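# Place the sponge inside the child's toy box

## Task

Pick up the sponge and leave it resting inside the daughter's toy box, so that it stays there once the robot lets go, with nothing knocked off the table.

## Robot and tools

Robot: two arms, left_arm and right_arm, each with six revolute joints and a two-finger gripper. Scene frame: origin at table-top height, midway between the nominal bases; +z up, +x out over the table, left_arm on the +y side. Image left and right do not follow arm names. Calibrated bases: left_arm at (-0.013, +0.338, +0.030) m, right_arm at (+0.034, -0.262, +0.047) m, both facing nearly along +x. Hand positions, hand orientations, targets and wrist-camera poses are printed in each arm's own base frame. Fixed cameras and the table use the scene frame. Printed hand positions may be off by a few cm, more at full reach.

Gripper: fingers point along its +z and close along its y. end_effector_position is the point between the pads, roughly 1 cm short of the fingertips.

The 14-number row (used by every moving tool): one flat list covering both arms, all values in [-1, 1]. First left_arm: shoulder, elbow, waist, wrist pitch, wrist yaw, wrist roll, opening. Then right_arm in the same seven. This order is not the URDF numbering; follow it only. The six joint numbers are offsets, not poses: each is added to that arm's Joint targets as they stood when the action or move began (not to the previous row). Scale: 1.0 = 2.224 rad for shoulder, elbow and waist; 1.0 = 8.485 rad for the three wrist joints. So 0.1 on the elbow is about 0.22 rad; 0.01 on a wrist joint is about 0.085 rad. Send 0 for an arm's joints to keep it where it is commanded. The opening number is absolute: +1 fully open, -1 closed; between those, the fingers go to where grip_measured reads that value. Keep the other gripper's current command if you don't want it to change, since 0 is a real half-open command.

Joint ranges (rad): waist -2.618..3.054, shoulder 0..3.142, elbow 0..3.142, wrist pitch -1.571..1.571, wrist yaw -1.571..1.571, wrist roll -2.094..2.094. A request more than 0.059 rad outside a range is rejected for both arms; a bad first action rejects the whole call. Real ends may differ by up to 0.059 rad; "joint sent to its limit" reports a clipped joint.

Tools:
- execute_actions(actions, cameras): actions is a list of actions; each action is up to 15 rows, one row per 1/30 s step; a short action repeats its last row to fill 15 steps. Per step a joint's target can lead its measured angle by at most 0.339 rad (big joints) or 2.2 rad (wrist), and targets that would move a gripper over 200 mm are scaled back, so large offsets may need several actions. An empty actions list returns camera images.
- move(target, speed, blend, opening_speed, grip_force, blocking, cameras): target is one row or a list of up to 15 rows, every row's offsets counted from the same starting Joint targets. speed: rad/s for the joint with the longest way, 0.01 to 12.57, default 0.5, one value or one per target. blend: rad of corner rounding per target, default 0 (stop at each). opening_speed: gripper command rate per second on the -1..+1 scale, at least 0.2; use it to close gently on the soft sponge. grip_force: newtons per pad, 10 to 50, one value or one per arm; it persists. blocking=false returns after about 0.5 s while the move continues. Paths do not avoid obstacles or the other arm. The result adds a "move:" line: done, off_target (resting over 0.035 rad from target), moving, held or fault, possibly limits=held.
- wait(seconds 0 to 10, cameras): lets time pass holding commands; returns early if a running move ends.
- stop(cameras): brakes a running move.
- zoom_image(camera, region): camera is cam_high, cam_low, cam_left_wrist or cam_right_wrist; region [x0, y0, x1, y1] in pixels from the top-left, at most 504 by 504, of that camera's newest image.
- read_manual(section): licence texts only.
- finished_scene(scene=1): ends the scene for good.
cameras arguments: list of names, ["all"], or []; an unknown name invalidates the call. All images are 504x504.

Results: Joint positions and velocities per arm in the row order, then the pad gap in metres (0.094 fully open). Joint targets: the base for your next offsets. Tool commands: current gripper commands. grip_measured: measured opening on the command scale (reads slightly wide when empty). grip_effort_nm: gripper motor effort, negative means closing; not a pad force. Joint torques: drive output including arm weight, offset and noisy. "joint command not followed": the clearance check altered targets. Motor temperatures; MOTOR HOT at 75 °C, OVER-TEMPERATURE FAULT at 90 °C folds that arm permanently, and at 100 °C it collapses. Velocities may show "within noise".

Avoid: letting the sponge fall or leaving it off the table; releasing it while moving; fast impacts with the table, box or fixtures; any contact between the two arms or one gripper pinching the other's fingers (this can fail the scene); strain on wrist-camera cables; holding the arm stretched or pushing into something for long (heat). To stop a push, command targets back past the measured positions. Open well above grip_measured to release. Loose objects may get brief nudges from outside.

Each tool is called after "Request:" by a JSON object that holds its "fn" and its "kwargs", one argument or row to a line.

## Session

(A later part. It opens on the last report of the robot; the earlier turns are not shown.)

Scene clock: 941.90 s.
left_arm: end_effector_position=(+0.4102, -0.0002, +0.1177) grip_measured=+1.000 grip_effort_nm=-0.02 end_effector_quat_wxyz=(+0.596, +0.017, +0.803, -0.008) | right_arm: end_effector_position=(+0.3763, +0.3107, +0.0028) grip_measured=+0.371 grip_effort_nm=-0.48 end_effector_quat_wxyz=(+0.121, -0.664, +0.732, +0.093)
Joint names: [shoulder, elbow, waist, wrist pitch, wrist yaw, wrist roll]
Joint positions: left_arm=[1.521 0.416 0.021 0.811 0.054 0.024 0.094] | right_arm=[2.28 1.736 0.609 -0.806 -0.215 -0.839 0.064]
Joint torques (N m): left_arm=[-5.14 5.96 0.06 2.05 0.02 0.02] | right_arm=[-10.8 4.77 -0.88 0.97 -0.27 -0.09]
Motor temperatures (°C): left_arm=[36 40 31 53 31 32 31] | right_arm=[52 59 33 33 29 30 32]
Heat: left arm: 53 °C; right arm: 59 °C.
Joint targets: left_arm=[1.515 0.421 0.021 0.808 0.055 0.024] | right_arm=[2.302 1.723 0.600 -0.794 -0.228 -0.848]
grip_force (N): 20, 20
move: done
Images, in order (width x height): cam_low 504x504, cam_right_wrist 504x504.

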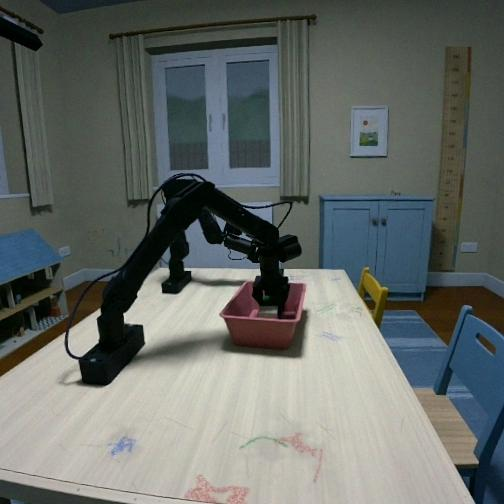

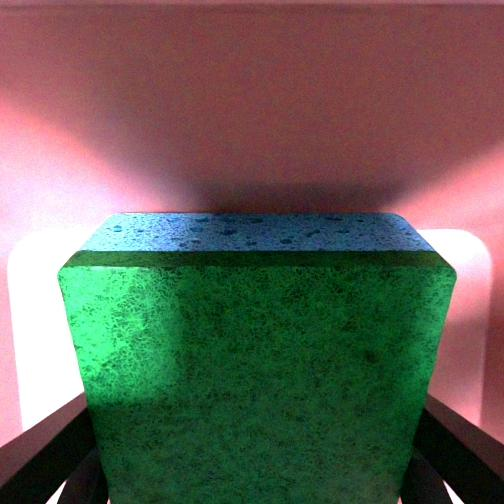

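Request:
{"fn": "move", "kwargs": {
  "target": [
    [0,0,0,0,0,0,1,0.00377,-0.00478,0,0.00224,0,0,0.1],
    [0,0,0,0,0,0,1,0.00377,-0.00478,0,0.00224,0,0,0.62]
  ],
  "speed": 0.1,
  "opening_speed": 0.4,
  "cameras": ["cam_high","cam_low","cam_right_wrist"]
}}

Request:
{"fn": "zoom_image", "kwargs": {
  "camera": "cam_high",
  "region": [150, 220, 280, 330]
}}

Scene clock: 959.33 s.
left_arm: end_effector_position=(+0.4102, -0.0002, +0.1177) grip_measured=+1.000 grip_effort_nm=-0.02 end_effector_quat_wxyz=(+0.596, +0.017, +0.803, -0.008) | right_arm: end_effector_position=(+0.3777, +0.3106, -0.0016) grip_measured=+0.618 grip_effort_nm=0.12 end_effector_quat_wxyz=(+0.123, -0.663, +0.732, +0.093)
Joint names: [shoulder, elbow, waist, wrist pitch, wrist yaw, wrist roll]
Joint positions: left_arm=[1.521 0.416 0.021 0.811 0.054 0.024 0.094] | right_arm=[2.286 1.726 0.607 -0.786 -0.215 -0.84 0.076]
Joint torques (N m): left_arm=[-5.07 5.76 -0.05 1.99 0.04 -0.01] | right_arm=[-10.66 4.63 -0.73 0.98 -0.28 -0.08]
Motor temperatures (°C): left_arm=[36 40 31 53 31 32 31] | right_arm=[48 59 33 34 29 30 32]
Heat: left arm: 53 °C; right arm: 59 °C.
Joint targets: left_arm=[1.515 0.421 0.021 0.808 0.055 0.024] | right_arm=[2.311 1.712 0.600 -0.776 -0.228 -0.848]
grip_force (N): 20, 20
move: done
Images, in order (width x height): cam_high 504x504, cam_low 504x504, cam_right_wrist 504x504.

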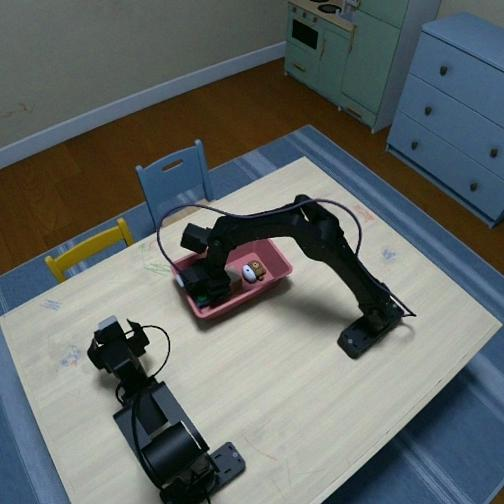

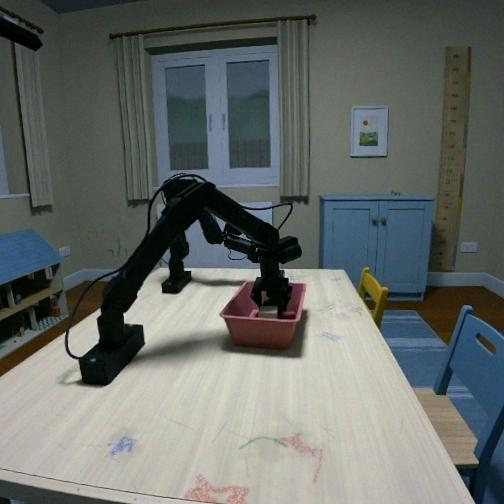

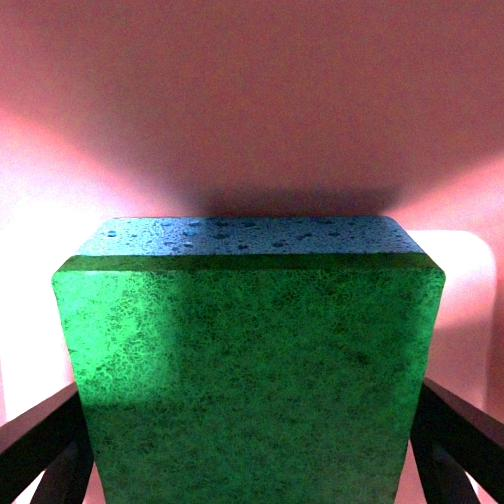

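Scaled by 3.877 from the camera's 504x504 image, which has a finer 720x720 frame.

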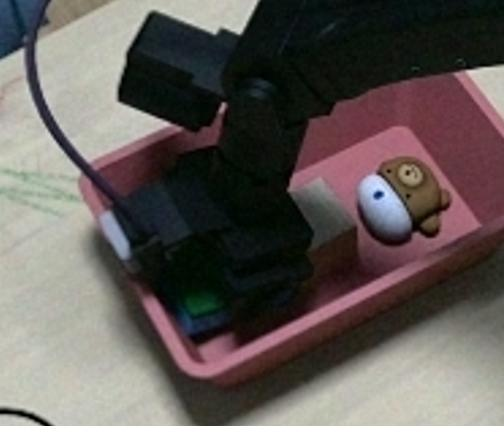

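Request:
{"fn": "move", "kwargs": {
  "target": [0,0,0,0,0,0,1,-0.02427,0.04433,0,-0.01787,0,0,0.66],
  "speed": 0.12,
  "opening_speed": 0.3,
  "cameras": ["cam_high","cam_right_wrist"]
}}

Scene clock: 984.70 s.
left_arm: end_effector_position=(+0.4102, -0.0002, +0.1177) grip_measured=+1.000 grip_effort_nm=-0.02 end_effector_quat_wxyz=(+0.596, +0.017, +0.803, -0.008) | right_arm: end_effector_position=(+0.3665, +0.3028, +0.0083) grip_measured=+0.658 grip_effort_nm=0.11 end_effector_quat_wxyz=(+0.087, -0.663, +0.738, +0.097)
Joint names: [shoulder, elbow, waist, wrist pitch, wrist yaw, wrist roll]
Joint positions: left_arm=[1.521 0.416 0.021 0.811 0.054 0.024 0.094] | right_arm=[2.286 1.781 0.607 -0.914 -0.215 -0.84 0.078]
Joint torques (N m): left_arm=[-5.12 6.05 0.09 2 0.01 -0.03] | right_arm=[-15.25 7.99 -0.72 0.55 -0.27 -0.09]
Motor temperatures (°C): left_arm=[36 40 31 53 31 32 31] | right_arm=[47 60 33 34 29 30 31]
Heat: left arm: 53 °C; right arm: 60 °C.
Joint targets: left_arm=[1.515 0.421 0.021 0.808 0.055 0.024] | right_arm=[2.257 1.811 0.600 -0.927 -0.228 -0.848]
grip_force (N): 20, 20
move: done
Images, in order (width x height): cam_high 504x504, cam_right_wrist 504x504.

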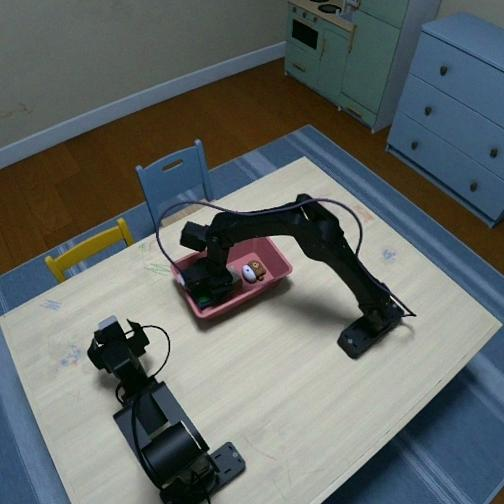

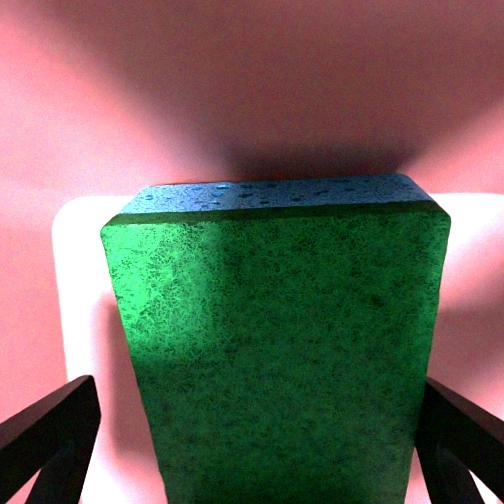

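Request:
{"fn": "move", "kwargs": {
  "target": [0,0,0,0,0,0,1,-0.01484,0.02968,0,-0.00271,0,0,0.66],
  "speed": 0.1,
  "cameras": ["cam_high","cam_right_wrist"]
}}

Request:
{"fn": "zoom_image", "kwargs": {
  "camera": "cam_high",
  "region": [150, 220, 280, 330]
}}

Scene clock: 1027.53 s.
left_arm: end_effector_position=(+0.4102, -0.0002, +0.1177) grip_measured=+1.000 grip_effort_nm=-0.02 end_effector_quat_wxyz=(+0.596, +0.017, +0.803, -0.008) | right_arm: end_effector_position=(+0.3792, +0.3116, +0.0369) grip_measured=+0.658 grip_effort_nm=0.11 end_effector_quat_wxyz=(+0.118, -0.663, +0.733, +0.094)
Joint names: [shoulder, elbow, waist, wrist pitch, wrist yaw, wrist roll]
Joint positions: left_arm=[1.521 0.416 0.021 0.811 0.054 0.024 0.094] | right_arm=[2.264 1.849 0.607 -0.942 -0.215 -0.84 0.078]
Joint torques (N m): left_arm=[-4.94 6 0.01 2.01 0.01 -0.01] | right_arm=[-16.28 8.09 -0.72 0.74 -0.27 -0.09]
Motor temperatures (°C): left_arm=[36 40 31 53 31 32 31] | right_arm=[50 65 33 33 29 30 31]
Heat: left arm: 53 °C; right arm: 65 °C.
Joint targets: left_arm=[1.515 0.421 0.021 0.808 0.055 0.024] | right_arm=[2.224 1.877 0.600 -0.950 -0.228 -0.848]
grip_force (N): 20, 20
move: off_target (right_arm); right_arm: the shoulder is farthest, 0.040 rad from its target
Images, in order (width x height): cam_high 504x504, cam_right_wrist 504x504.

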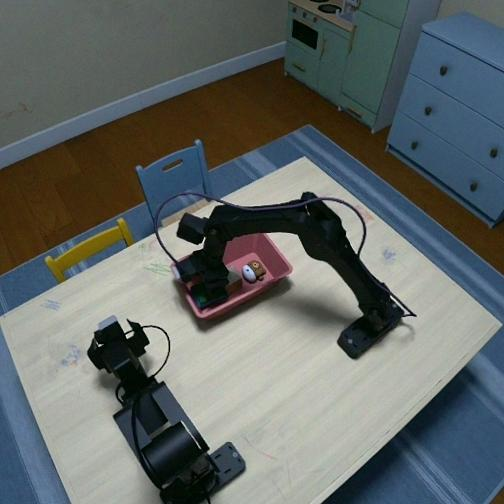

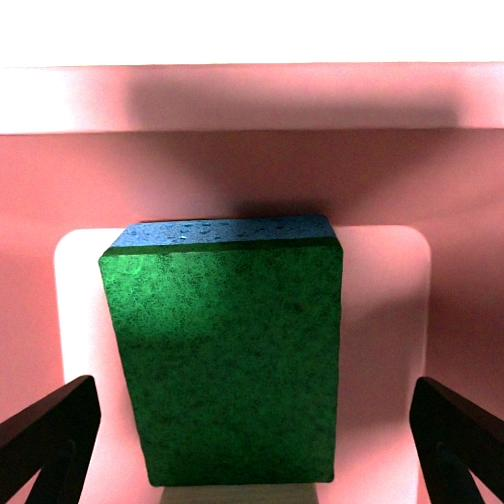

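Scaled by 3.877 from the camera's 504x504 image, which has a finer 720x720 frame.

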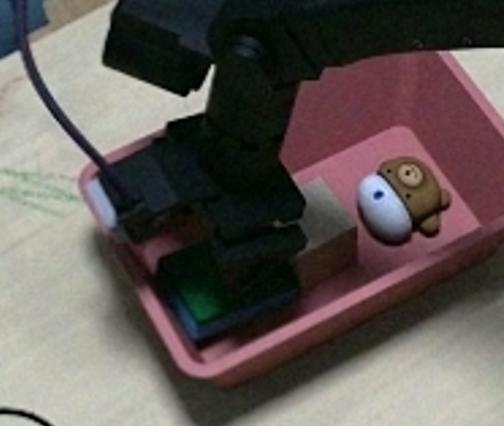

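Request:
{"fn": "move", "kwargs": {
  "target": [
    [0,0,0,0,0,0,1,-0.0045,0.1349,0,-0.03712,0,0,0.66],
    [0,0,0,0,0,0,1,-0.2356,-0.12455,-0.26978,-0.02946,0.02687,0.09994,0.66]
  ],
  "speed": [0.25,0.5],
  "blend": [0.05,0],
  "cameras": ["all"]
}}

Request:
{"fn": "zoom_image", "kwargs": {
  "camera": "cam_high",
  "region": [150, 210, 310, 340]
}}

Scene clock: 1054.40 s.
left_arm: end_effector_position=(+0.4102, -0.0002, +0.1177) grip_measured=+1.000 grip_effort_nm=-0.02 end_effector_quat_wxyz=(+0.596, +0.017, +0.803, -0.008) | right_arm: end_effector_position=(+0.3723, +0.0014, +0.1679) grip_measured=+0.658 grip_effort_nm=0.10 end_effector_quat_wxyz=(+0.122, -0.005, +0.993, +0.002)
Joint names: [shoulder, elbow, waist, wrist pitch, wrist yaw, wrist roll]
Joint positions: left_arm=[1.521 0.416 0.021 0.811 0.054 0.024 0.094] | right_arm=[1.729 1.615 -0.002 -1.213 -0.006 -0.011 0.078]
Joint torques (N m): left_arm=[-5.2 5.93 -0.09 2.04 0.01 -0.06] | right_arm=[-10.67 4.82 0.08 1.04 0.07 0.11]
Motor temperatures (°C): left_arm=[36 39 31 53 31 32 31] | right_arm=[52 65 32 33 29 30 31]
Heat: left arm: 53 °C; right arm: 65 °C.
Joint targets: left_arm=[1.515 0.421 0.021 0.808 0.055 0.024] | right_arm=[1.700 1.600 0.000 -1.200 0.000 -0.001]
grip_force (N): 20, 20
move: done

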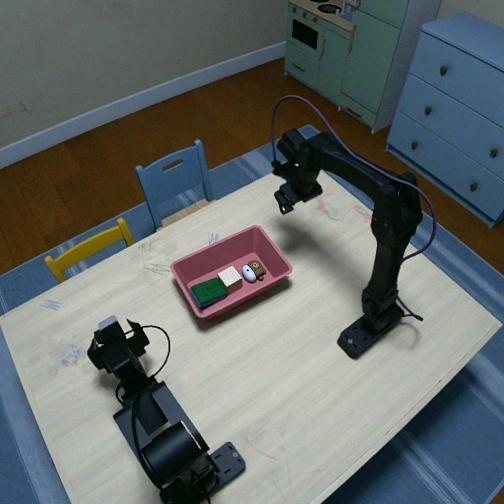

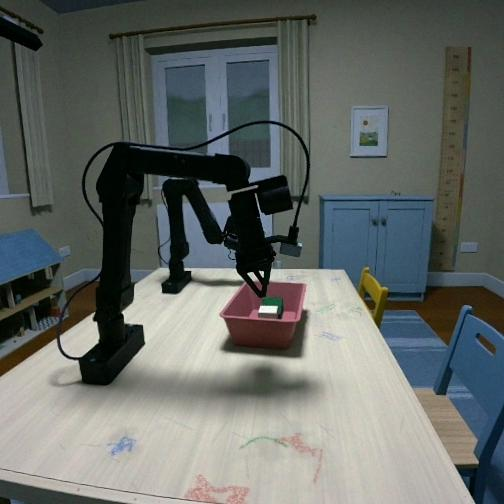

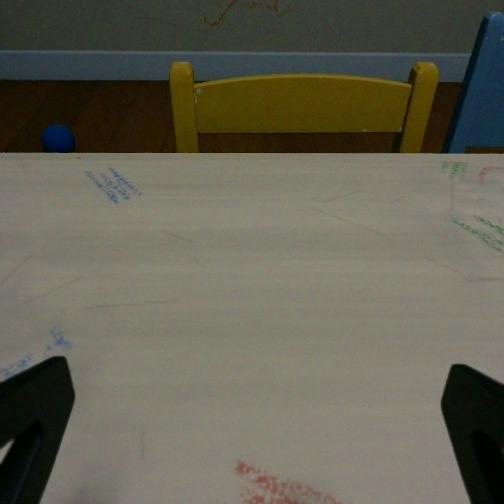

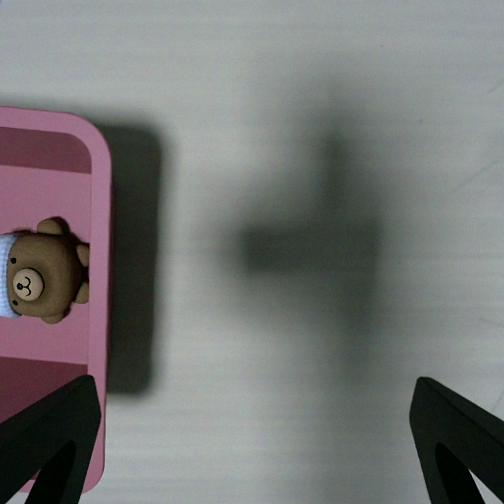

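Scaled by 3.150 from the camera's 504x504 image, which has a finer 720x720 frame.

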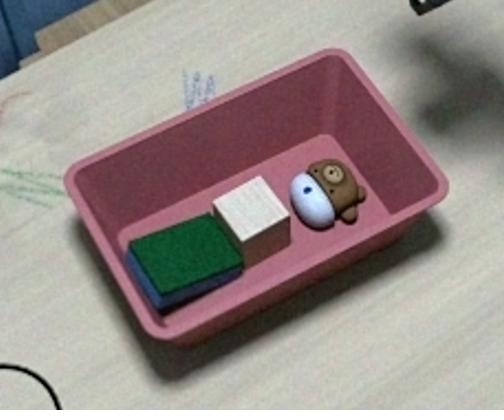

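Request:
{"fn": "finished_scene", "kwargs": {
  "scene": 1
}}

The scene is finished: the task was done.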